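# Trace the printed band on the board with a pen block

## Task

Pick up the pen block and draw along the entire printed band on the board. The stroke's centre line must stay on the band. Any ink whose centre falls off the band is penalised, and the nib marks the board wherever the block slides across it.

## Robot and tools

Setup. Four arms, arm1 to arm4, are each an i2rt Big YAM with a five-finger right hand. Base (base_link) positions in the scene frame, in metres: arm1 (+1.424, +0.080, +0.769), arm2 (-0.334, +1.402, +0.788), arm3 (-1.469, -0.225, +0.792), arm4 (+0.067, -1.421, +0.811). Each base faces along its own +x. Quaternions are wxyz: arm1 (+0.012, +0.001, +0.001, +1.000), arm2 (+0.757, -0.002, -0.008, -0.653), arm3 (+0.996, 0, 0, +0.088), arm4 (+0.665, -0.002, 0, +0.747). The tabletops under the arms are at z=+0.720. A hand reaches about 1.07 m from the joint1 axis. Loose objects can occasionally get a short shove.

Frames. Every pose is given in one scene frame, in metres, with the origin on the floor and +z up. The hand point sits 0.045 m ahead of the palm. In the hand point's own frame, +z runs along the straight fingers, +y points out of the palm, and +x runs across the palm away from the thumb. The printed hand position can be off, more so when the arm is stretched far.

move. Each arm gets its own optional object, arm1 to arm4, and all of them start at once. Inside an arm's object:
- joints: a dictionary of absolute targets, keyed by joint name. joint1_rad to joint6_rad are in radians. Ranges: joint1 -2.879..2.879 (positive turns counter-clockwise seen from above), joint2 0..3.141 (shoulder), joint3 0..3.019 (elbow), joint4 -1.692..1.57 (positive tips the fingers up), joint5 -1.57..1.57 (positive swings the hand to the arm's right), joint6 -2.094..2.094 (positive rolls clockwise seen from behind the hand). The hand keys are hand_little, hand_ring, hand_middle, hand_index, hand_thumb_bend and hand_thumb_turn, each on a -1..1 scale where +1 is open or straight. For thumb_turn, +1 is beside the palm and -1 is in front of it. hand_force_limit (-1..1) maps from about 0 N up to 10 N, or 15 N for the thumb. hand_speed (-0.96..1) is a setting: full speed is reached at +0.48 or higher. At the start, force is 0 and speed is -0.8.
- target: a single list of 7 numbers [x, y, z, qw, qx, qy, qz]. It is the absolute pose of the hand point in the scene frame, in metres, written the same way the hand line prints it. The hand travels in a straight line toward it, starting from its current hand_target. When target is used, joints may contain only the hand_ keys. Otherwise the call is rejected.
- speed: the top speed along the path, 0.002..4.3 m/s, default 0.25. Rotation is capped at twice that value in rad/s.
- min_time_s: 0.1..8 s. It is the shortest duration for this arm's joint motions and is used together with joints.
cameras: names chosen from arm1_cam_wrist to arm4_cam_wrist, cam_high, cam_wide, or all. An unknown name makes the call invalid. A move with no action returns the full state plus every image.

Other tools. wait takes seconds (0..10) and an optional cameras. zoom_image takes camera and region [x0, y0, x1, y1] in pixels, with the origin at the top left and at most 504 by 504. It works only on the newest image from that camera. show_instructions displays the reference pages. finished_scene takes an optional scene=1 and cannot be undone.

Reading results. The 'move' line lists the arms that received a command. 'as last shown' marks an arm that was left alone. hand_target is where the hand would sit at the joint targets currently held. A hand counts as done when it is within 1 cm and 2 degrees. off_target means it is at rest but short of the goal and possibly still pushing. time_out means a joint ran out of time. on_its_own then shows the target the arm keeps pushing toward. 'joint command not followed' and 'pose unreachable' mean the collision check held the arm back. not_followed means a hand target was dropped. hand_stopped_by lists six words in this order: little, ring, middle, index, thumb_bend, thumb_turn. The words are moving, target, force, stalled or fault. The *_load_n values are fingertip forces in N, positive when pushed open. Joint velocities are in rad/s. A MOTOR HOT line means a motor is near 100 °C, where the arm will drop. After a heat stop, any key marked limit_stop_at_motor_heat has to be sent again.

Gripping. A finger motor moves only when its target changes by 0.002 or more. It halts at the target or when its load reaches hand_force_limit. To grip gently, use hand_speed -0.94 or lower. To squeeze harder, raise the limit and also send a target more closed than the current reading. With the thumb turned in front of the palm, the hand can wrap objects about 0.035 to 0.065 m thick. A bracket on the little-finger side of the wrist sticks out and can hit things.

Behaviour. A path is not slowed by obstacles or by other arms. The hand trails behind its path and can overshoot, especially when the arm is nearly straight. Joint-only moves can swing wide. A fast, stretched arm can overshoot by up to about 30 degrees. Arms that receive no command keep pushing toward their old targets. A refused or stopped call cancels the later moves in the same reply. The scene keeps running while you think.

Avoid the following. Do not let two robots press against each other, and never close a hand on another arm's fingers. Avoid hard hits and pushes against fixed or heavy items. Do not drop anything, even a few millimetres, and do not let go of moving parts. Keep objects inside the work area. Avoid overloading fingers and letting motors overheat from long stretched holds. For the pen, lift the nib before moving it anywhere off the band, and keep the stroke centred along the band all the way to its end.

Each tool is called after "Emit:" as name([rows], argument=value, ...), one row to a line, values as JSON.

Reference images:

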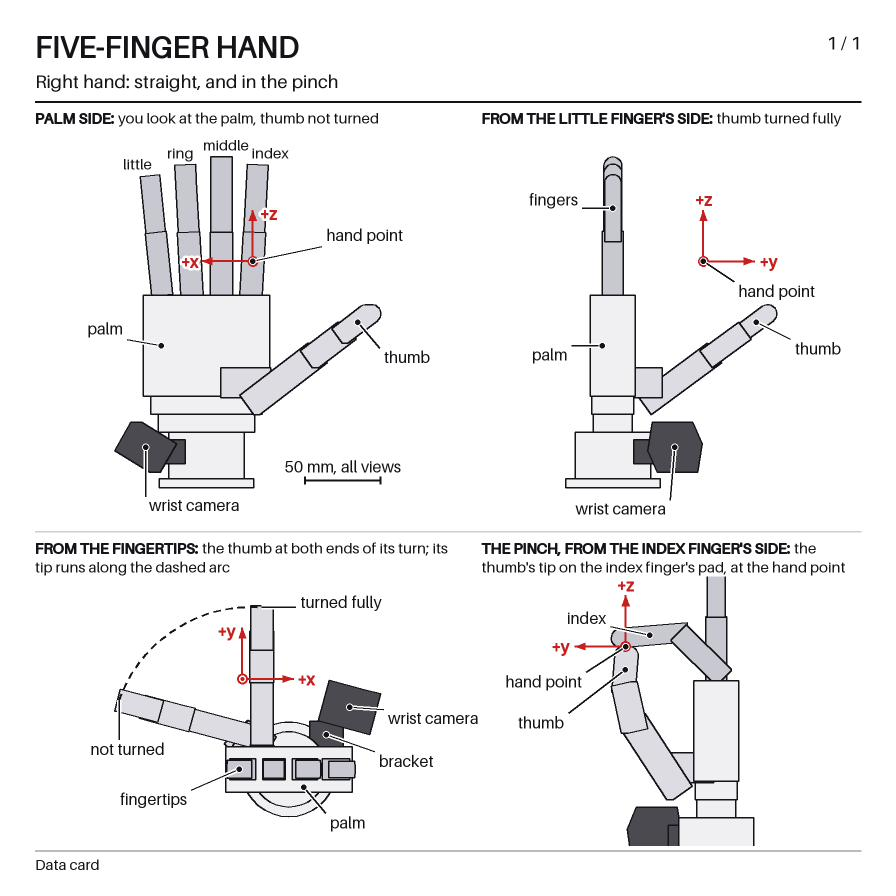

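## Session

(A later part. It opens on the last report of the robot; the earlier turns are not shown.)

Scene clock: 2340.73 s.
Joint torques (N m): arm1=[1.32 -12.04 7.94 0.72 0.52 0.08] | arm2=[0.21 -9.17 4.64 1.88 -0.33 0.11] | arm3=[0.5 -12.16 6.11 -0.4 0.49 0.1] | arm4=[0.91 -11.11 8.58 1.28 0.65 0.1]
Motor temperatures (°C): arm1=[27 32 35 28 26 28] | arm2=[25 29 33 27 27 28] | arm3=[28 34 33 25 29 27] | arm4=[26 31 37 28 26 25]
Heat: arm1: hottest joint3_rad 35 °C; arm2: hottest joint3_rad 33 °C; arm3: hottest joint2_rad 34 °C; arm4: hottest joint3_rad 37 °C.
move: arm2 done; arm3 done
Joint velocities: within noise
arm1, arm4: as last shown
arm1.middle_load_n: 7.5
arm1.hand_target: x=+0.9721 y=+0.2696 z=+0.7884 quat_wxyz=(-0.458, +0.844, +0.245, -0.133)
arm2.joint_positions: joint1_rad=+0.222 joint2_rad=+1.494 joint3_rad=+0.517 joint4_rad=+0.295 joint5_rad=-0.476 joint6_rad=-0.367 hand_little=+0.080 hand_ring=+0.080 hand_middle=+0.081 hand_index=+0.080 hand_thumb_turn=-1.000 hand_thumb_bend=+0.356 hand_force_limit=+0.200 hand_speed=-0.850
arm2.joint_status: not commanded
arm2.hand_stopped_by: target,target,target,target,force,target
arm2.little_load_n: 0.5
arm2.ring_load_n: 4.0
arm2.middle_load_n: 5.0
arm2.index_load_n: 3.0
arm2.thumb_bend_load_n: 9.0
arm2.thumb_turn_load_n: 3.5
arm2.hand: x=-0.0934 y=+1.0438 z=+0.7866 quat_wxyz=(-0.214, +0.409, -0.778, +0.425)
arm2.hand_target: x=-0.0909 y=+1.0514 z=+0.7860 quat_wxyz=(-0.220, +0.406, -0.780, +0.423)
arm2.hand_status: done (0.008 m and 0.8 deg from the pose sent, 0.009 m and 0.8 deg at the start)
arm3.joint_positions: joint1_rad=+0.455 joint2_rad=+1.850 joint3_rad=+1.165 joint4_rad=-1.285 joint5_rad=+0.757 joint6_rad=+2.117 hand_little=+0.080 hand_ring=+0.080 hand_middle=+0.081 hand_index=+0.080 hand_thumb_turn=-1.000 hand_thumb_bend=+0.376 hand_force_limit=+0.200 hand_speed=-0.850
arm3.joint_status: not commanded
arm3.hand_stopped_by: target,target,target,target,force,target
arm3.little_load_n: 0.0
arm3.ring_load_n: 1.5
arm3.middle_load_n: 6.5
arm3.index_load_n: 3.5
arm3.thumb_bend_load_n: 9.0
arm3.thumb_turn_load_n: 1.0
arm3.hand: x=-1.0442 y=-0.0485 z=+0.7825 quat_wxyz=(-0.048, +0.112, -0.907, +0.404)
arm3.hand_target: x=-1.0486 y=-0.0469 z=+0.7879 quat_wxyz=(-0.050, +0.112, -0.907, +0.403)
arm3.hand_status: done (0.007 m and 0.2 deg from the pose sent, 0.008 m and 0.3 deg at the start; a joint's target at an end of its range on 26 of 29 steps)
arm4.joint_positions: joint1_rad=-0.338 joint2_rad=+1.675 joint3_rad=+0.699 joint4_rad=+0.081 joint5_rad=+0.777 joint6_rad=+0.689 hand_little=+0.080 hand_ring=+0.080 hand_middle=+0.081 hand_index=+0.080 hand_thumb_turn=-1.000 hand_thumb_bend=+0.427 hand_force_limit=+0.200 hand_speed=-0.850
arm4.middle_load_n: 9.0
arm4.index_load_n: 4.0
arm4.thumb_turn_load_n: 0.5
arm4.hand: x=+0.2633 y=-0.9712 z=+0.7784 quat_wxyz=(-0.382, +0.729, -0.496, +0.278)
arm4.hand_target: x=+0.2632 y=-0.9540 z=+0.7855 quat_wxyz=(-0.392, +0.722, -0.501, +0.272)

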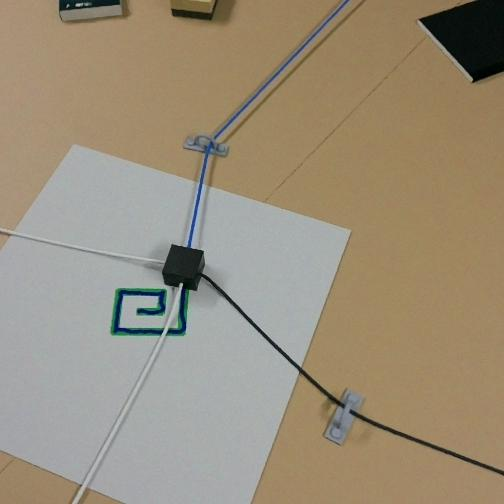

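Emit:
move(arm2={"target":[-0.0909,1.0531,0.786,0.2203,-0.4057,0.7795,-0.4233],"speed":0.04}, arm3={"target":[-1.0490,-0.0469,0.788,0.0496,-0.1114,0.9067,-0.4037],"speed":0.04}, cameras=["cam_high"])

Emit:
zoom_image(camera="cam_high", region=[150, 220, 210, 280])

Scene clock: 2348.90 s.
Joint torques (N m): arm1=[1.32 -12.04 7.92 0.69 0.52 0.07] | arm2=[0.15 -9.05 4.74 1.88 -0.32 0.11] | arm3=[0.38 -12.57 5.96 -0.4 0.46 0.06] | arm4=[1.08 -10.75 8.62 1.29 0.67 0.1]
Motor temperatures (°C): arm1=[27 32 35 28 26 28] | arm2=[25 29 33 27 27 28] | arm3=[28 34 33 25 29 27] | arm4=[26 31 37 28 26 25]
Heat: arm1: hottest joint3_rad 35 °C; arm2: hottest joint3_rad 33 °C; arm3: hottest joint2_rad 34 °C; arm4: hottest joint3_rad 37 °C.
move: arm2 done; arm3 done
Joint velocities: within noise
arm1, arm4: as last shown
arm1.middle_load_n: 8.0
arm1.hand: x=+0.9913 y=+0.2696 z=+0.7769 quat_wxyz=(-0.453, +0.847, +0.251, -0.120)
arm1.hand_target: x=+0.9720 y=+0.2696 z=+0.7884 quat_wxyz=(-0.458, +0.844, +0.245, -0.133)
arm2.joint_positions: joint1_rad=+0.223 joint2_rad=+1.490 joint3_rad=+0.512 joint4_rad=+0.296 joint5_rad=-0.475 joint6_rad=-0.367 hand_little=+0.080 hand_ring=+0.080 hand_middle=+0.081 hand_index=+0.080 hand_thumb_turn=-1.000 hand_thumb_bend=+0.356 hand_force_limit=+0.200 hand_speed=-0.850
arm2.joint_status: not commanded
arm2.hand_stopped_by: target,target,target,target,force,target
arm2.little_load_n: 0.5
arm2.ring_load_n: 4.0
arm2.middle_load_n: 5.0
arm2.index_load_n: 3.0
arm2.thumb_bend_load_n: 9.0
arm2.thumb_turn_load_n: 3.5
arm2.hand: x=-0.0937 y=+1.0459 z=+0.7862 quat_wxyz=(-0.214, +0.410, -0.778, +0.425)
arm2.hand_target: x=-0.0910 y=+1.0531 z=+0.7859 quat_wxyz=(-0.220, +0.406, -0.780, +0.423)
arm2.hand_status: done (0.008 m and 0.8 deg from the pose sent, 0.010 m and 0.8 deg at the start)
arm3.joint_positions: joint1_rad=+0.456 joint2_rad=+1.850 joint3_rad=+1.165 joint4_rad=-1.285 joint5_rad=+0.757 joint6_rad=+2.117 hand_little=+0.080 hand_ring=+0.080 hand_middle=+0.081 hand_index=+0.080 hand_thumb_turn=-1.000 hand_thumb_bend=+0.376 hand_force_limit=+0.200 hand_speed=-0.850
arm3.joint_status: not commanded
arm3.hand_stopped_by: target,target,target,target,force,target
arm3.little_load_n: 0.0
arm3.ring_load_n: 1.5
arm3.middle_load_n: 7.0
arm3.index_load_n: 3.5
arm3.thumb_bend_load_n: 8.5
arm3.thumb_turn_load_n: 1.0
arm3.hand: x=-1.0443 y=-0.0483 z=+0.7826 quat_wxyz=(-0.048, +0.112, -0.907, +0.403)
arm3.hand_target: x=-1.0489 y=-0.0469 z=+0.7879 quat_wxyz=(-0.050, +0.112, -0.907, +0.403)
arm3.hand_status: done (0.007 m and 0.2 deg from the pose sent, 0.007 m and 0.3 deg at the start; a joint's target at an end of its range on 27 of 29 steps)
arm4.joint_positions: joint1_rad=-0.338 joint2_rad=+1.675 joint3_rad=+0.699 joint4_rad=+0.081 joint5_rad=+0.777 joint6_rad=+0.690 hand_little=+0.080 hand_ring=+0.080 hand_middle=+0.081 hand_index=+0.080 hand_thumb_turn=-1.000 hand_thumb_bend=+0.427 hand_force_limit=+0.200 hand_speed=-0.850
arm4.thumb_turn_load_n: 0.0
arm4.hand: x=+0.2633 y=-0.9711 z=+0.7784 quat_wxyz=(-0.382, +0.729, -0.496, +0.278)

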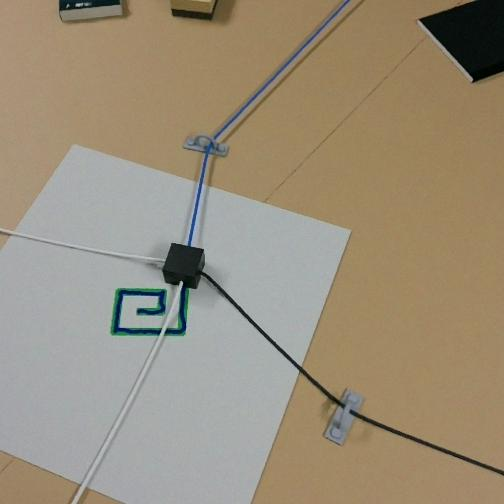

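Scaled by 8.400 from the camera's image (finer frame: 720x720).

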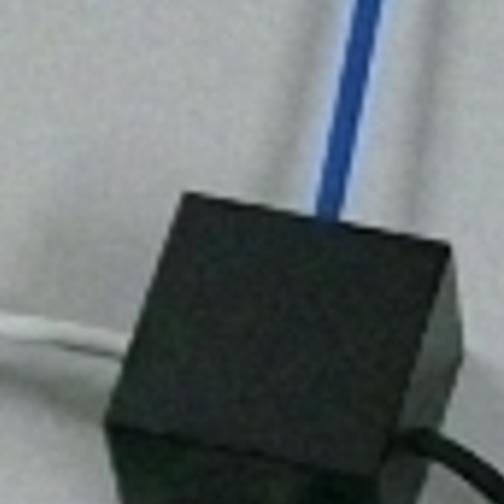

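Emit:
move(arm1={"target":[0.9618,0.2670,0.788,0.4584,-0.8441,-0.2445,0.1328],"speed":0.04}, arm2={"target":[-0.0898,1.0131,0.786,0.2203,-0.4057,0.7795,-0.4233],"speed":0.04}, arm3={"target":[-1.0190,-0.0479,0.788,0.0496,-0.1114,0.9067,-0.4037],"speed":0.04}, arm4={"target":[0.2613,-0.9438,0.785,0.3921,-0.7220,0.5009,-0.2720],"speed":0.04}, cameras=["cam_high", "arm2_cam_wrist"])

Emit:
zoom_image(camera="cam_high", region=[150, 220, 210, 280])

Scene clock: 2371.47 s.
Joint torques (N m): arm1=[1.44 -12.28 8.01 0.69 0.53 0.08] | arm2=[-1.14 -8.41 9.22 1.2 -0.51 -0.12] | arm3=[-0.62 -9.82 9.65 -0.2 0.67 -0.05] | arm4=[0.91 -11.16 8.84 1.26 0.68 0.12]
Motor temperatures (°C): arm1=[27 32 36 28 26 28] | arm2=[25 29 33 27 27 28] | arm3=[28 33 33 25 29 27] | arm4=[26 31 37 28 26 25]
Heat: arm1: hottest joint3_rad 36 °C; arm2: hottest joint3_rad 33 °C; arm3: hottest joint2_rad 33 °C; arm4: hottest joint3_rad 37 °C.
move: arm1 off_target; arm2 off_target; arm3 done; arm4 off_target
Joint velocities: within noise
arm1.joint_positions: joint1_rad=-0.235 joint2_rad=+1.512 joint3_rad=+0.630 joint4_rad=+0.129 joint5_rad=+0.613 joint6_rad=+0.462 hand_little=+0.080 hand_ring=+0.080 hand_middle=+0.081 hand_index=+0.080 hand_thumb_turn=-1.000 hand_thumb_bend=+0.416 hand_force_limit=+0.200 hand_speed=-0.850
arm1.joint_status: not commanded
arm1.hand_stopped_by: target,target,target,target,force,target
arm1.little_load_n: -0.5
arm1.ring_load_n: 1.0
arm1.middle_load_n: 8.0
arm1.index_load_n: 3.5
arm1.thumb_bend_load_n: 9.5
arm1.thumb_turn_load_n: 1.0
arm1.hand: x=+0.9823 y=+0.2672 z=+0.7770 quat_wxyz=(-0.453, +0.847, +0.251, -0.120)
arm1.hand_target: x=+0.9626 y=+0.2666 z=+0.7886 quat_wxyz=(-0.458, +0.844, +0.245, -0.133)
arm1.hand_status: off_target (0.023 m and 1.8 deg from the pose sent, 0.032 m and 1.8 deg at the start)
arm2.joint_positions: joint1_rad=+0.201 joint2_rad=+1.553 joint3_rad=+0.563 joint4_rad=+0.281 joint5_rad=-0.501 joint6_rad=-0.367 hand_little=+0.080 hand_ring=+0.080 hand_middle=+0.081 hand_index=+0.080 hand_thumb_turn=-1.000 hand_thumb_bend=+0.356 hand_force_limit=+0.200 hand_speed=-0.850
arm2.joint_status: not commanded
arm2.hand_stopped_by: target,target,target,target,force,target
arm2.little_load_n: 0.0
arm2.ring_load_n: 3.5
arm2.middle_load_n: 5.0
arm2.index_load_n: 3.5
arm2.thumb_bend_load_n: 9.0
arm2.thumb_turn_load_n: 4.0
arm2.hand: x=-0.0931 y=+1.0302 z=+0.7785 quat_wxyz=(-0.223, +0.404, -0.785, +0.414)
arm2.hand_target: x=-0.0902 y=+1.0136 z=+0.7863 quat_wxyz=(-0.220, +0.406, -0.780, +0.423)
arm2.hand_status: off_target (0.019 m and 1.3 deg from the pose sent, 0.033 m and 0.8 deg at the start)
arm3.joint_positions: joint1_rad=+0.434 joint2_rad=+1.853 joint3_rad=+1.197 joint4_rad=-1.285 joint5_rad=+0.767 joint6_rad=+2.088 hand_little=+0.080 hand_ring=+0.080 hand_middle=+0.081 hand_index=+0.080 hand_thumb_turn=-1.000 hand_thumb_bend=+0.376 hand_force_limit=+0.200 hand_speed=-0.850
arm3.joint_status: not commanded
arm3.hand_stopped_by: target,target,target,target,force,target
arm3.little_load_n: 0.0
arm3.ring_load_n: 1.5
arm3.middle_load_n: 7.0
arm3.index_load_n: 3.5
arm3.thumb_bend_load_n: 9.0
arm3.thumb_turn_load_n: 1.0
arm3.hand: x=-1.0287 y=-0.0502 z=+0.7899 quat_wxyz=(-0.052, +0.111, -0.907, +0.402)
arm3.hand_target: x=-1.0192 y=-0.0480 z=+0.7880 quat_wxyz=(-0.050, +0.111, -0.907, +0.404)
arm3.hand_status: done (0.010 m and 0.3 deg from the pose sent, 0.026 m and 0.2 deg at the start)
arm4.joint_positions: joint1_rad=-0.330 joint2_rad=+1.692 joint3_rad=+0.725 joint4_rad=+0.063 joint5_rad=+0.783 joint6_rad=+0.701 hand_little=+0.080 hand_ring=+0.080 hand_middle=+0.081 hand_index=+0.080 hand_thumb_turn=-1.000 hand_thumb_bend=+0.427 hand_force_limit=+0.200 hand_speed=-0.850
arm4.joint_status: not commanded
arm4.hand_stopped_by: target,target,target,target,force,target
arm4.little_load_n: 0.0
arm4.ring_load_n: 0.0
arm4.middle_load_n: 9.0
arm4.index_load_n: 3.5
arm4.thumb_bend_load_n: 9.0
arm4.thumb_turn_load_n: 0.0
arm4.hand: x=+0.2620 y=-0.9626 z=+0.7779 quat_wxyz=(-0.381, +0.728, -0.497, +0.279)
arm4.hand_target: x=+0.2610 y=-0.9444 z=+0.7853 quat_wxyz=(-0.392, +0.722, -0.501, +0.272)
arm4.hand_status: off_target (0.020 m and 1.7 deg from the pose sent, 0.028 m and 1.7 deg at the start)
pictures: arm2_cam_wrist, cam_high

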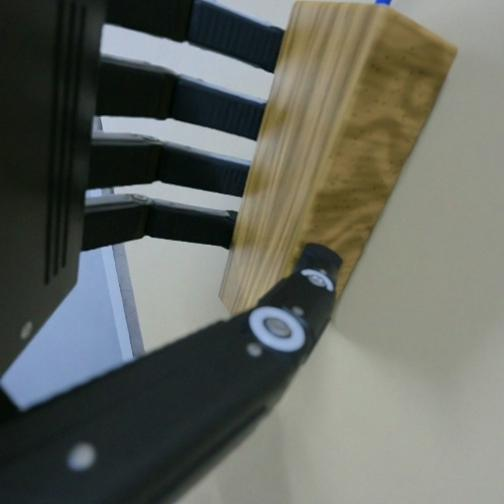

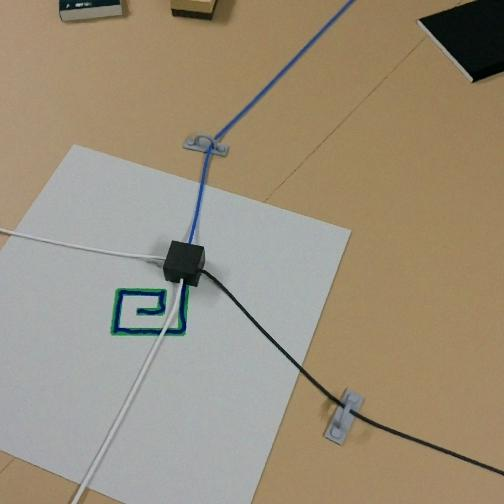

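Scaled by 8.400 from the camera's image (finer frame: 720x720).

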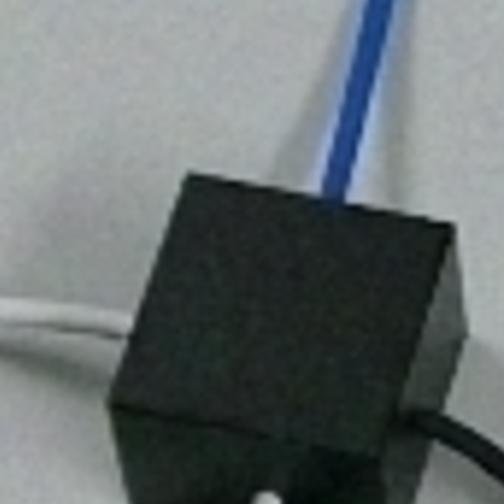

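Emit:
wait(seconds=0.1, cameras=["all"])

Emit:
zoom_image(camera="cam_high", region=[150, 220, 210, 280])

Scene clock: 2385.70 s.
Joint torques (N m): arm1=[1.38 -12.28 8.01 0.7 0.53 0.07] | arm2=[-1.2 -8.47 9.21 1.18 -0.5 -0.12] | arm3=[-0.44 -9.7 9.61 -0.35 0.65 -0.08] | arm4=[1.49 -11.11 8.83 1.35 0.66 0.13]
Motor temperatures (°C): arm1=[27 32 36 28 26 28] | arm2=[25 29 33 26 27 28] | arm3=[28 33 33 25 29 27] | arm4=[26 31 36 28 27 25]
Heat: arm1: hottest joint3_rad 36 °C; arm2: hottest joint3_rad 33 °C; arm3: hottest joint2_rad 33 °C; arm4: hottest joint3_rad 36 °C.
Joint velocities: within noise
arm1.joint_positions: joint1_rad=-0.235 joint2_rad=+1.512 joint3_rad=+0.630 joint4_rad=+0.129 joint5_rad=+0.613 joint6_rad=+0.462 hand_little=+0.080 hand_ring=+0.080 hand_middle=+0.081 hand_index=+0.080 hand_thumb_turn=-1.000 hand_thumb_bend=+0.416 hand_force_limit=+0.200 hand_speed=-0.850
arm1.joint_status: not commanded
arm1.hand_stopped_by: target,target,target,target,force,target
arm1.little_load_n: 0.0
arm1.ring_load_n: 1.0
arm1.middle_load_n: 8.0
arm1.index_load_n: 3.5
arm1.thumb_bend_load_n: 9.5
arm1.thumb_turn_load_n: 1.0
arm1.hand: x=+0.9823 y=+0.2672 z=+0.7770 quat_wxyz=(-0.453, +0.847, +0.251, -0.120)
arm1.hand_target: x=+0.9626 y=+0.2666 z=+0.7885 quat_wxyz=(-0.458, +0.844, +0.245, -0.133)
arm1.hand_status: off_target (0.023 m and 1.8 deg from the pose sent, 0.032 m and 1.8 deg at the start)
arm2.joint_positions: joint1_rad=+0.201 joint2_rad=+1.553 joint3_rad=+0.563 joint4_rad=+0.281 joint5_rad=-0.501 joint6_rad=-0.367 hand_little=+0.080 hand_ring=+0.080 hand_middle=+0.081 hand_index=+0.080 hand_thumb_turn=-1.000 hand_thumb_bend=+0.356 hand_force_limit=+0.200 hand_speed=-0.850
arm2.joint_status: not commanded
arm2.hand_stopped_by: target,target,target,target,force,target
arm2.little_load_n: 0.0
arm2.ring_load_n: 3.5
arm2.middle_load_n: 5.0
arm2.index_load_n: 3.5
arm2.thumb_bend_load_n: 9.0
arm2.thumb_turn_load_n: 4.5
arm2.hand: x=-0.0931 y=+1.0302 z=+0.7785 quat_wxyz=(-0.223, +0.404, -0.785, +0.414)
arm2.hand_target: x=-0.0902 y=+1.0136 z=+0.7863 quat_wxyz=(-0.220, +0.406, -0.780, +0.423)
arm2.hand_status: off_target (0.019 m and 1.3 deg from the pose sent, 0.033 m and 0.8 deg at the start)
arm3.joint_positions: joint1_rad=+0.434 joint2_rad=+1.853 joint3_rad=+1.197 joint4_rad=-1.285 joint5_rad=+0.767 joint6_rad=+2.087 hand_little=+0.080 hand_ring=+0.080 hand_middle=+0.081 hand_index=+0.080 hand_thumb_turn=-1.000 hand_thumb_bend=+0.376 hand_force_limit=+0.200 hand_speed=-0.850
arm3.joint_status: not commanded
arm3.hand_stopped_by: target,target,target,target,force,target
arm3.little_load_n: 0.0
arm3.ring_load_n: 1.5
arm3.middle_load_n: 7.0
arm3.index_load_n: 3.5
arm3.thumb_bend_load_n: 9.0
arm3.thumb_turn_load_n: 1.0
arm3.hand: x=-1.0287 y=-0.0502 z=+0.7899 quat_wxyz=(-0.052, +0.111, -0.907, +0.402)
arm3.hand_target: x=-1.0192 y=-0.0480 z=+0.7880 quat_wxyz=(-0.050, +0.111, -0.907, +0.404)
arm3.hand_status: done (0.010 m and 0.3 deg from the pose sent, 0.026 m and 0.2 deg at the start)
arm4.joint_positions: joint1_rad=-0.330 joint2_rad=+1.692 joint3_rad=+0.725 joint4_rad=+0.063 joint5_rad=+0.783 joint6_rad=+0.701 hand_little=+0.080 hand_ring=+0.080 hand_middle=+0.081 hand_index=+0.080 hand_thumb_turn=-1.000 hand_thumb_bend=+0.427 hand_force_limit=+0.200 hand_speed=-0.850
arm4.joint_status: not commanded
arm4.hand_stopped_by: target,target,target,target,force,target
arm4.little_load_n: 0.0
arm4.ring_load_n: 0.0
arm4.middle_load_n: 9.0
arm4.index_load_n: 3.5
arm4.thumb_bend_load_n: 9.5
arm4.thumb_turn_load_n: 0.0
arm4.hand: x=+0.2620 y=-0.9626 z=+0.7779 quat_wxyz=(-0.381, +0.728, -0.497, +0.279)
arm4.hand_target: x=+0.2610 y=-0.9445 z=+0.7853 quat_wxyz=(-0.392, +0.722, -0.501, +0.272)
arm4.hand_status: off_target (0.020 m and 1.7 deg from the pose sent, 0.028 m and 1.7 deg at the start)
wait: 0.10 s; at rest from the start
pictures: arm1_cam_wrist, arm2_cam_wrist, arm3_cam_wrist, arm4_cam_wrist, cam_high, cam_wide

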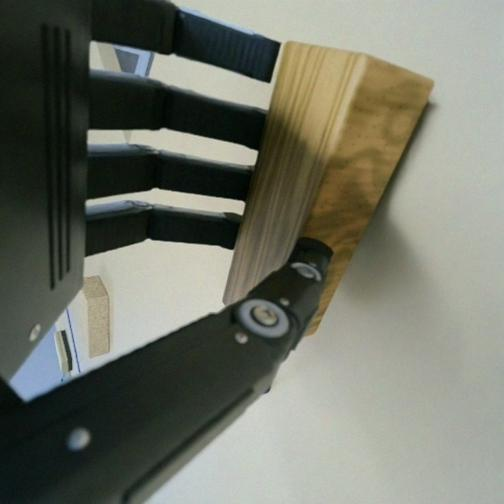

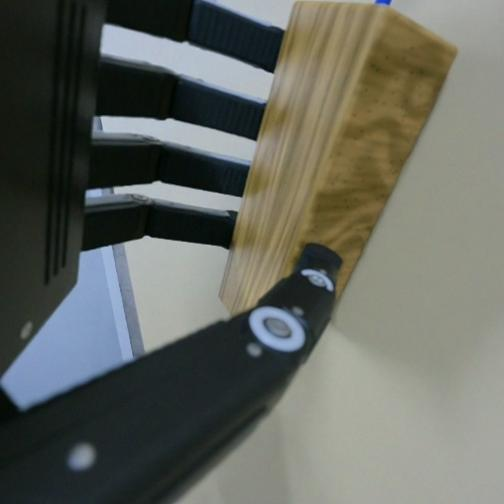

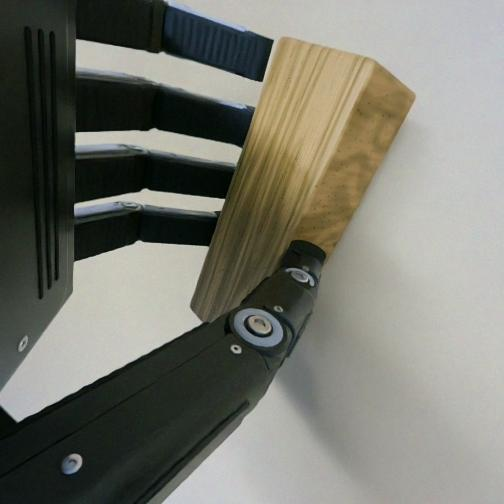

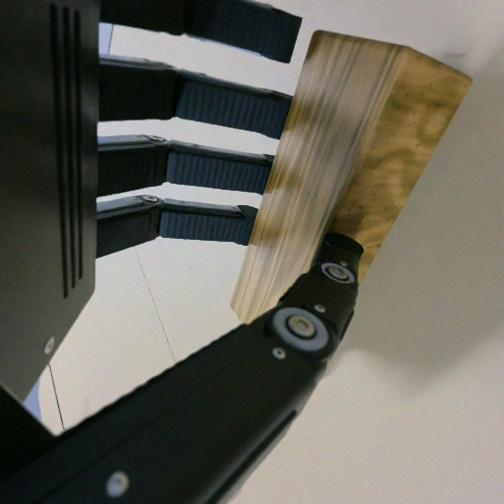

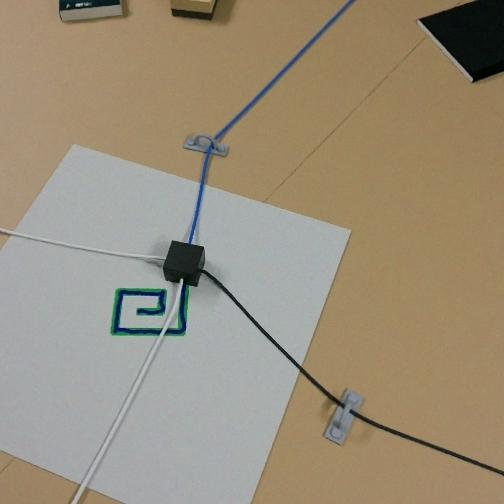

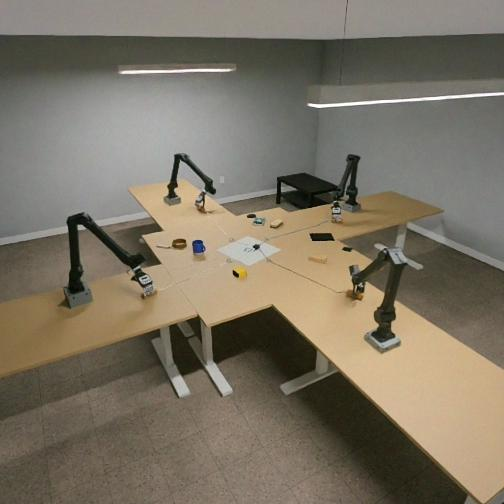

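Scaled by 8.400 from the camera's image (finer frame: 720x720).

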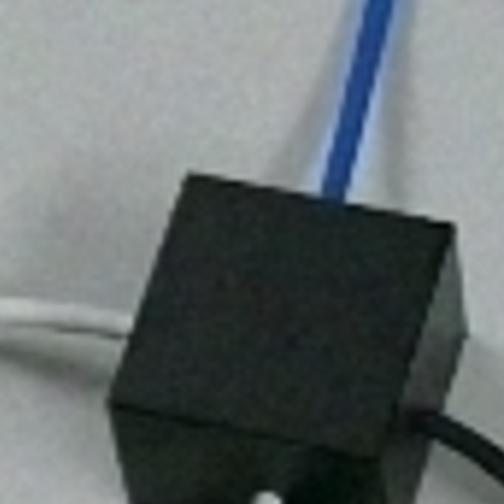

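Emit:
move(arm1={"target":[0.9618,0.2670,0.779,0.4584,-0.8441,-0.2445,0.1328],"speed":0.04}, arm2={"target":[-0.0898,1.0131,0.782,0.2203,-0.4057,0.7795,-0.4233],"speed":0.04}, arm3={"target":[-1.0190,-0.0479,0.780,0.0496,-0.1114,0.9067,-0.4037],"speed":0.04}, arm4={"target":[0.2613,-0.9438,0.776,0.3921,-0.7220,0.5009,-0.2720],"speed":0.04}, cameras=["arm1_cam_wrist", "arm2_cam_wrist", "arm3_cam_wrist", "arm4_cam_wrist"])

Scene clock: 2395.73 s.
Joint torques (N m): arm1=[1.38 -12.28 7.32 1.8 0.49 0.06] | arm2=[-1.2 -7.77 8.96 1.69 -0.45 -0.1] | arm3=[-0.32 -9.88 8.94 0.18 0.64 -0.08] | arm4=[0.97 -10.4 8.27 2.15 0.5 0.09]
Motor temperatures (°C): arm1=[27 32 36 28 26 28] | arm2=[25 29 33 26 27 28] | arm3=[28 33 33 25 29 27] | arm4=[26 31 36 28 27 25]
Heat: arm1: hottest joint3_rad 36 °C; arm2: hottest joint3_rad 33 °C; arm3: hottest joint2_rad 33 °C; arm4: hottest joint3_rad 36 °C.
move: arm1 off_target; arm2 off_target; arm3 off_target; arm4 off_target
Joint velocities: within noise
arm1.joint_positions: joint1_rad=-0.235 joint2_rad=+1.534 joint3_rad=+0.630 joint4_rad=+0.132 joint5_rad=+0.614 joint6_rad=+0.464 hand_little=+0.080 hand_ring=+0.080 hand_middle=+0.081 hand_index=+0.080 hand_thumb_turn=-1.000 hand_thumb_bend=+0.416 hand_force_limit=+0.200 hand_speed=-0.850
arm1.joint_status: not commanded
arm1.hand_stopped_by: target,target,target,target,force,target
arm1.little_load_n: 0.0
arm1.ring_load_n: 1.0
arm1.middle_load_n: 8.0
arm1.index_load_n: 3.5
arm1.thumb_bend_load_n: 9.5
arm1.thumb_turn_load_n: 1.0
arm1.hand: x=+0.9844 y=+0.2668 z=+0.7678 quat_wxyz=(-0.449, +0.849, +0.254, -0.113)
arm1.hand_target: x=+0.9627 y=+0.2665 z=+0.7796 quat_wxyz=(-0.458, +0.844, +0.245, -0.133)
arm1.hand_status: off_target (0.025 m and 2.8 deg from the pose sent, 0.021 m and 1.8 deg at the start)
arm2.joint_positions: joint1_rad=+0.201 joint2_rad=+1.557 joint3_rad=+0.563 joint4_rad=+0.281 joint5_rad=-0.502 joint6_rad=-0.370 hand_little=+0.080 hand_ring=+0.080 hand_middle=+0.081 hand_index=+0.080 hand_thumb_turn=-1.000 hand_thumb_bend=+0.356 hand_force_limit=+0.200 hand_speed=-0.850
arm2.joint_status: not commanded
arm2.hand_stopped_by: target,target,target,target,force,target
arm2.little_load_n: 0.0
arm2.ring_load_n: 3.0
arm2.middle_load_n: 4.5
arm2.index_load_n: 3.5
arm2.thumb_bend_load_n: 8.5
arm2.thumb_turn_load_n: 5.0
arm2.hand: x=-0.0932 y=+1.0307 z=+0.7771 quat_wxyz=(-0.223, +0.406, -0.785, +0.412)
arm2.hand_target: x=-0.0903 y=+1.0137 z=+0.7823 quat_wxyz=(-0.220, +0.406, -0.780, +0.423)
arm2.hand_status: off_target (0.019 m and 1.4 deg from the pose sent, 0.018 m and 1.3 deg at the start)
arm3.joint_positions: joint1_rad=+0.434 joint2_rad=+1.867 joint3_rad=+1.197 joint4_rad=-1.280 joint5_rad=+0.767 joint6_rad=+2.087 hand_little=+0.080 hand_ring=+0.080 hand_middle=+0.081 hand_index=+0.080 hand_thumb_turn=-1.000 hand_thumb_bend=+0.376 hand_force_limit=+0.200 hand_speed=-0.850
arm3.joint_status: not commanded
arm3.hand_stopped_by: target,target,target,target,force,target
arm3.little_load_n: 0.0
arm3.ring_load_n: 1.5
arm3.middle_load_n: 7.0
arm3.index_load_n: 3.5
arm3.thumb_bend_load_n: 9.0
arm3.thumb_turn_load_n: 1.0
arm3.hand: x=-1.0292 y=-0.0505 z=+0.7837 quat_wxyz=(-0.048, +0.113, -0.906, +0.404)
arm3.hand_target: x=-1.0193 y=-0.0481 z=+0.7801 quat_wxyz=(-0.050, +0.111, -0.907, +0.404)
arm3.hand_status: off_target (0.011 m and 0.2 deg from the pose sent, 0.014 m and 0.3 deg at the start)
arm4.joint_positions: joint1_rad=-0.329 joint2_rad=+1.708 joint3_rad=+0.725 joint4_rad=+0.070 joint5_rad=+0.787 joint6_rad=+0.704 hand_little=+0.080 hand_ring=+0.080 hand_middle=+0.081 hand_index=+0.080 hand_thumb_turn=-1.000 hand_thumb_bend=+0.427 hand_force_limit=+0.200 hand_speed=-0.850
arm4.joint_status: not commanded
arm4.hand_stopped_by: target,target,target,target,force,target
arm4.little_load_n: 0.0
arm4.ring_load_n: 0.0
arm4.middle_load_n: 9.0
arm4.index_load_n: 3.0
arm4.thumb_bend_load_n: 9.5
arm4.thumb_turn_load_n: 0.0
arm4.hand: x=+0.2623 y=-0.9638 z=+0.7718 quat_wxyz=(-0.378, +0.729, -0.497, +0.281)
arm4.hand_target: x=+0.2610 y=-0.9446 z=+0.7764 quat_wxyz=(-0.392, +0.722, -0.501, +0.272)
arm4.hand_status: off_target (0.020 m and 2.1 deg from the pose sent, 0.019 m and 1.7 deg at the start)

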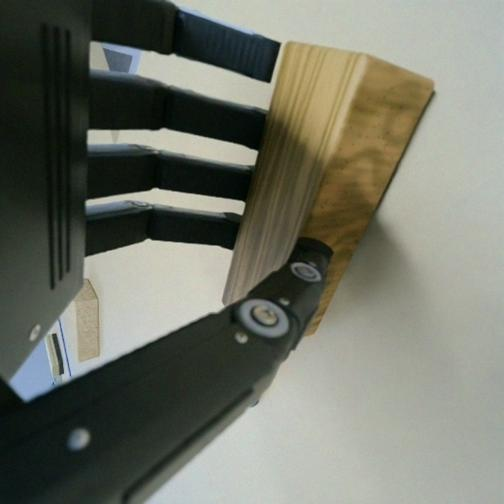

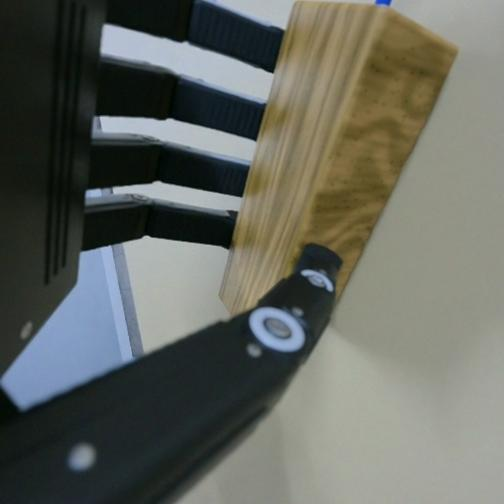

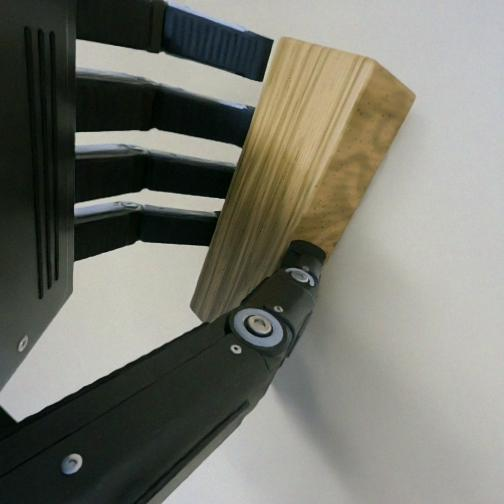

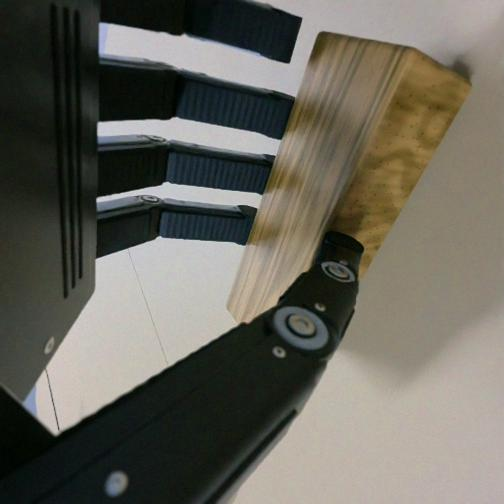

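Emit:
move(arm1={"target":[0.9618,0.2670,0.775,0.4584,-0.8441,-0.2445,0.1328],"speed":0.04}, arm2={"target":[-0.0898,1.0131,0.777,0.2203,-0.4057,0.7795,-0.4233],"speed":0.04}, arm3={"target":[-1.0190,-0.0479,0.774,0.0496,-0.1114,0.9067,-0.4037],"speed":0.04}, arm4={"target":[0.2613,-0.9438,0.771,0.3921,-0.7220,0.5009,-0.2720],"speed":0.04}, cameras=["arm1_cam_wrist", "arm2_cam_wrist", "arm3_cam_wrist", "arm4_cam_wrist"])

Scene clock: 2403.97 s.
Joint torques (N m): arm1=[1.32 -12.1 7.13 1.72 0.49 0.05] | arm2=[-1.14 -7.24 8.62 1.84 -0.27 -0.1] | arm3=[-0.32 -9.88 8.64 0.25 0.61 -0.09] | arm4=[1.03 -9.93 8.2 2.15 0.38 0.08]
Motor temperatures (°C): arm1=[27 32 36 28 26 28] | arm2=[25 29 33 26 27 28] | arm3=[28 33 33 25 29 27] | arm4=[26 31 36 28 26 25]
Heat: arm1: hottest joint3_rad 36 °C; arm2: hottest joint3_rad 33 °C; arm3: hottest joint2_rad 33 °C; arm4: hottest joint3_rad 36 °C.
move: arm1 off_target; arm2 off_target; arm3 done; arm4 off_target
Joint velocities: within noise
arm1.joint_positions: joint1_rad=-0.235 joint2_rad=+1.542 joint3_rad=+0.630 joint4_rad=+0.149 joint5_rad=+0.614 joint6_rad=+0.465 hand_little=+0.080 hand_ring=+0.080 hand_middle=+0.081 hand_index=+0.080 hand_thumb_turn=-1.000 hand_thumb_bend=+0.416 hand_force_limit=+0.200 hand_speed=-0.850
arm1.joint_status: not commanded
arm1.hand_stopped_by: target,target,target,target,force,target
arm1.little_load_n: 0.0
arm1.ring_load_n: 1.0
arm1.middle_load_n: 7.5
arm1.index_load_n: 3.5
arm1.thumb_bend_load_n: 10.0
arm1.thumb_turn_load_n: 0.5
arm1.hand: x=+0.9818 y=+0.2675 z=+0.7671 quat_wxyz=(-0.451, +0.848, +0.251, -0.117)
arm1.hand_target: x=+0.9625 y=+0.2666 z=+0.7755 quat_wxyz=(-0.458, +0.844, +0.245, -0.133)
arm1.hand_status: off_target (0.022 m and 2.2 deg from the pose sent, 0.024 m and 2.8 deg at the start)
arm2.joint_positions: joint1_rad=+0.201 joint2_rad=+1.565 joint3_rad=+0.563 joint4_rad=+0.295 joint5_rad=-0.507 joint6_rad=-0.370 hand_little=+0.080 hand_ring=+0.080 hand_middle=+0.081 hand_index=+0.080 hand_thumb_turn=-1.000 hand_thumb_bend=+0.356 hand_force_limit=+0.200 hand_speed=-0.850
arm2.joint_status: not commanded
arm2.hand_stopped_by: target,target,target,target,force,target
arm2.little_load_n: 0.0
arm2.ring_load_n: 2.5
arm2.middle_load_n: 4.5
arm2.index_load_n: 4.0
arm2.thumb_bend_load_n: 9.0
arm2.thumb_turn_load_n: 5.0
arm2.hand: x=-0.0922 y=+1.0295 z=+0.7760 quat_wxyz=(-0.224, +0.406, -0.783, +0.415)
arm2.hand_target: x=-0.0903 y=+1.0136 z=+0.7774 quat_wxyz=(-0.220, +0.406, -0.780, +0.423)
arm2.hand_status: off_target (0.017 m and 1.1 deg from the pose sent, 0.018 m and 1.4 deg at the start)
arm3.joint_positions: joint1_rad=+0.434 joint2_rad=+1.877 joint3_rad=+1.197 joint4_rad=-1.266 joint5_rad=+0.767 joint6_rad=+2.087 hand_little=+0.080 hand_ring=+0.080 hand_middle=+0.081 hand_index=+0.080 hand_thumb_turn=-1.000 hand_thumb_bend=+0.376 hand_force_limit=+0.200 hand_speed=-0.850
arm3.joint_status: not commanded
arm3.hand_stopped_by: target,target,target,target,force,target
arm3.little_load_n: 0.0
arm3.ring_load_n: 1.5
arm3.middle_load_n: 6.5
arm3.index_load_n: 3.5
arm3.thumb_bend_load_n: 9.0
arm3.thumb_turn_load_n: 1.5
arm3.hand: x=-1.0276 y=-0.0493 z=+0.7788 quat_wxyz=(-0.050, +0.112, -0.907, +0.403)
arm3.hand_target: x=-1.0192 y=-0.0480 z=+0.7740 quat_wxyz=(-0.050, +0.111, -0.907, +0.404)
arm3.hand_status: done (0.010 m and 0.1 deg from the pose sent, 0.014 m and 0.2 deg at the start)
arm4.joint_positions: joint1_rad=-0.329 joint2_rad=+1.714 joint3_rad=+0.725 joint4_rad=+0.086 joint5_rad=+0.791 joint6_rad=+0.704 hand_little=+0.080 hand_ring=+0.080 hand_middle=+0.081 hand_index=+0.080 hand_thumb_turn=-1.000 hand_thumb_bend=+0.427 hand_force_limit=+0.200 hand_speed=-0.850
arm4.joint_status: not commanded
arm4.hand_stopped_by: target,target,target,target,force,target
arm4.little_load_n: 0.0
arm4.ring_load_n: 0.0
arm4.middle_load_n: 9.0
arm4.index_load_n: 2.5
arm4.thumb_bend_load_n: 10.0
arm4.thumb_turn_load_n: 0.0
arm4.hand: x=+0.2631 y=-0.9616 z=+0.7713 quat_wxyz=(-0.382, +0.726, -0.498, +0.281)
arm4.hand_target: x=+0.2609 y=-0.9444 z=+0.7714 quat_wxyz=(-0.392, +0.722, -0.501, +0.272)
arm4.hand_status: off_target (0.018 m and 1.6 deg from the pose sent, 0.020 m and 2.1 deg at the start)

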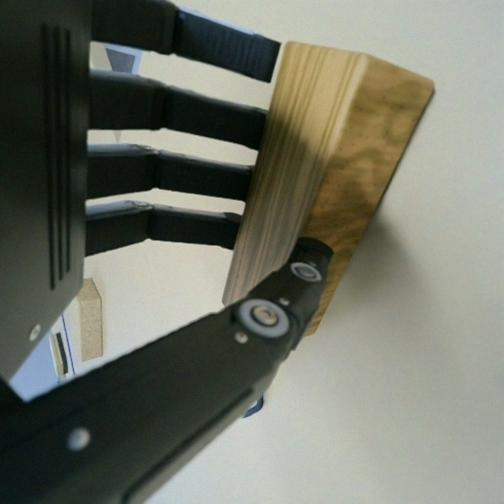

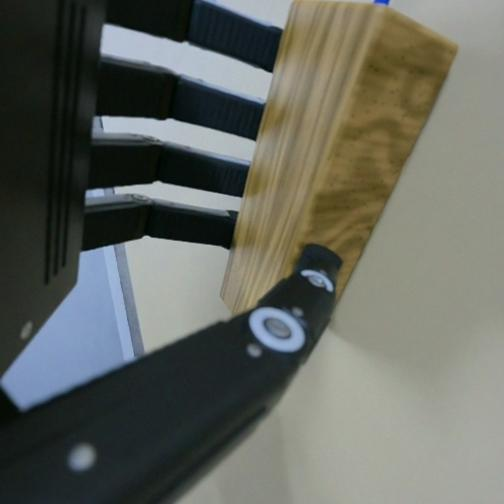

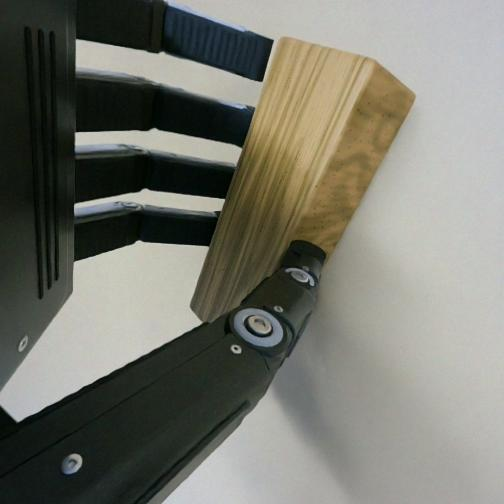

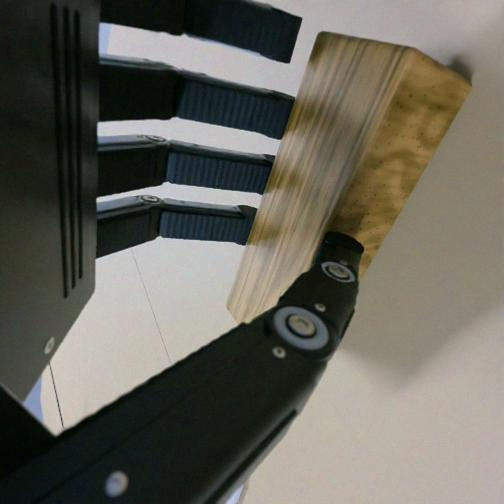

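Emit:
move(arm1={"target":[0.9618,0.2670,0.770,0.4584,-0.8441,-0.2445,0.1328],"speed":0.04}, arm2={"target":[-0.0898,1.0131,0.773,0.2203,-0.4057,0.7795,-0.4233],"speed":0.04}, arm3={"target":[-1.0190,-0.0479,0.769,0.0496,-0.1114,0.9067,-0.4037],"speed":0.04}, arm4={"target":[0.2613,-0.9438,0.766,0.3921,-0.7220,0.5009,-0.2720],"speed":0.04}, cameras=["arm1_cam_wrist", "arm2_cam_wrist", "arm3_cam_wrist", "arm4_cam_wrist"])

Scene clock: 2415.93 s.
Joint torques (N m): arm1=[1.32 -11.75 6.84 1.63 0.44 0.04] | arm2=[-1.14 -6.89 8.38 1.8 -0.13 -0.1] | arm3=[-0.79 -9.93 8.42 0.23 0.64 -0.07] | arm4=[0.67 -9.41 7.95 2.15 0.19 0.05]
Motor temperatures (°C): arm1=[27 32 36 28 26 28] | arm2=[25 29 34 26 27 28] | arm3=[28 33 33 25 29 27] | arm4=[26 31 36 28 26 25]
Heat: arm1: hottest joint3_rad 36 °C; arm2: hottest joint3_rad 34 °C; arm3: hottest joint2_rad 33 °C; arm4: hottest joint3_rad 36 °C.
move: arm1 off_target; arm2 off_target; arm3 done; arm4 off_target
Joint velocities: within noise
arm1.joint_positions: joint1_rad=-0.235 joint2_rad=+1.552 joint3_rad=+0.630 joint4_rad=+0.168 joint5_rad=+0.616 joint6_rad=+0.466 hand_little=+0.080 hand_ring=+0.080 hand_middle=+0.081 hand_index=+0.080 hand_thumb_turn=-1.000 hand_thumb_bend=+0.416 hand_force_limit=+0.200 hand_speed=-0.850
arm1.joint_status: not commanded
arm1.hand_stopped_by: target,target,target,target,force,target
arm1.little_load_n: 0.0
arm1.ring_load_n: 0.5
arm1.middle_load_n: 7.5
arm1.index_load_n: 3.0
arm1.thumb_bend_load_n: 10.0
arm1.thumb_turn_load_n: 0.5
arm1.hand: x=+0.9792 y=+0.2684 z=+0.7659 quat_wxyz=(-0.454, +0.847, +0.249, -0.120)
arm1.hand_target: x=+0.9624 y=+0.2667 z=+0.7703 quat_wxyz=(-0.458, +0.844, +0.244, -0.133)
arm1.hand_status: off_target (0.018 m and 1.7 deg from the pose sent, 0.020 m and 2.2 deg at the start)
arm2.joint_positions: joint1_rad=+0.200 joint2_rad=+1.572 joint3_rad=+0.563 joint4_rad=+0.311 joint5_rad=-0.510 joint6_rad=-0.370 hand_little=+0.080 hand_ring=+0.080 hand_middle=+0.081 hand_index=+0.080 hand_thumb_turn=-1.000 hand_thumb_bend=+0.356 hand_force_limit=+0.200 hand_speed=-0.850
arm2.joint_status: not commanded
arm2.hand_stopped_by: target,target,target,target,force,target
arm2.little_load_n: 0.0
arm2.ring_load_n: 2.5
arm2.middle_load_n: 4.5
arm2.index_load_n: 3.5
arm2.thumb_bend_load_n: 8.5
arm2.thumb_turn_load_n: 4.5
arm2.hand: x=-0.0913 y=+1.0275 z=+0.7755 quat_wxyz=(-0.225, +0.407, -0.780, +0.419)
arm2.hand_target: x=-0.0902 y=+1.0136 z=+0.7733 quat_wxyz=(-0.220, +0.406, -0.780, +0.423)
arm2.hand_status: off_target (0.015 m and 0.7 deg from the pose sent, 0.017 m and 1.1 deg at the start)
arm3.joint_positions: joint1_rad=+0.434 joint2_rad=+1.884 joint3_rad=+1.197 joint4_rad=-1.255 joint5_rad=+0.768 joint6_rad=+2.086 hand_little=+0.080 hand_ring=+0.080 hand_middle=+0.081 hand_index=+0.080 hand_thumb_turn=-1.000 hand_thumb_bend=+0.376 hand_force_limit=+0.200 hand_speed=-0.850
arm3.joint_status: not commanded
arm3.hand_stopped_by: target,target,target,target,force,target
arm3.little_load_n: 0.0
arm3.ring_load_n: 1.5
arm3.middle_load_n: 6.5
arm3.index_load_n: 3.5
arm3.thumb_bend_load_n: 9.0
arm3.thumb_turn_load_n: 1.0
arm3.hand: x=-1.0263 y=-0.0485 z=+0.7753 quat_wxyz=(-0.051, +0.112, -0.907, +0.403)
arm3.hand_target: x=-1.0192 y=-0.0480 z=+0.7692 quat_wxyz=(-0.050, +0.111, -0.907, +0.404)
arm3.hand_status: done (0.010 m and 0.2 deg from the pose sent, 0.013 m and 0.1 deg at the start)
arm4.joint_positions: joint1_rad=-0.328 joint2_rad=+1.721 joint3_rad=+0.725 joint4_rad=+0.102 joint5_rad=+0.795 joint6_rad=+0.704 hand_little=+0.080 hand_ring=+0.080 hand_middle=+0.081 hand_index=+0.080 hand_thumb_turn=-1.000 hand_thumb_bend=+0.427 hand_force_limit=+0.200 hand_speed=-0.850
arm4.joint_status: not commanded
arm4.hand_stopped_by: target,target,target,target,force,target
arm4.little_load_n: 0.0
arm4.ring_load_n: 0.0
arm4.middle_load_n: 8.5
arm4.index_load_n: 3.0
arm4.thumb_bend_load_n: 10.0
arm4.thumb_turn_load_n: 0.5
arm4.hand: x=+0.2640 y=-0.9596 z=+0.7708 quat_wxyz=(-0.386, +0.723, -0.499, +0.281)
arm4.hand_target: x=+0.2609 y=-0.9446 z=+0.7662 quat_wxyz=(-0.392, +0.722, -0.501, +0.272)
arm4.hand_status: off_target (0.017 m and 1.3 deg from the pose sent, 0.019 m and 1.6 deg at the start)

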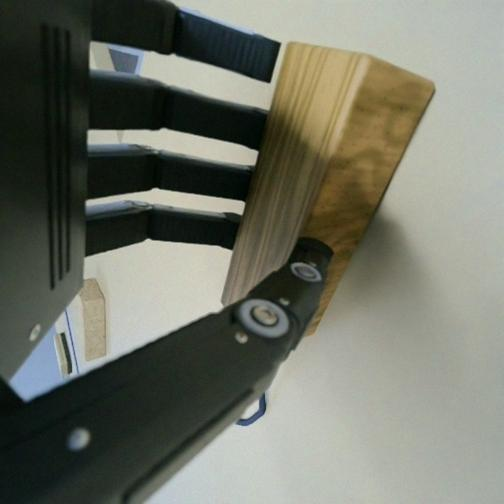

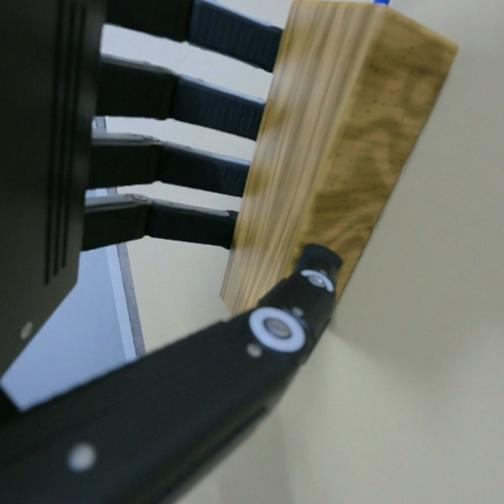

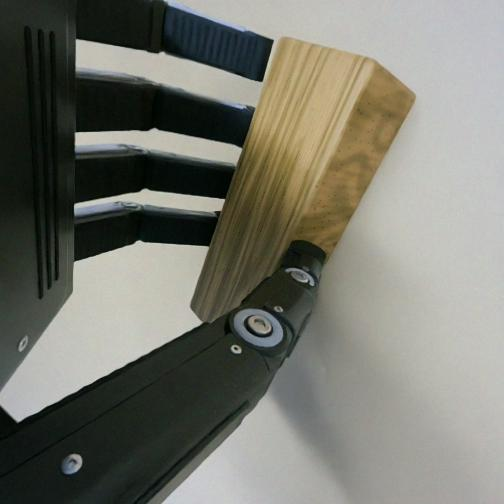

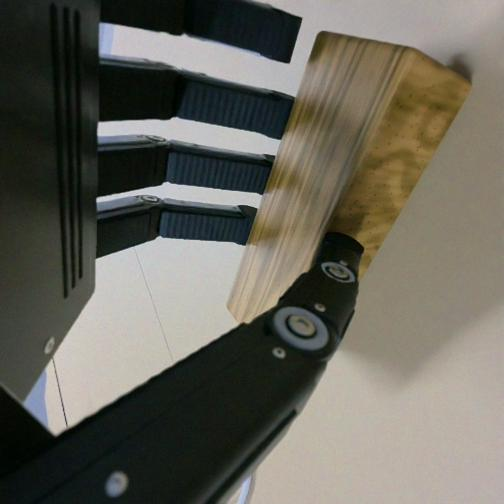

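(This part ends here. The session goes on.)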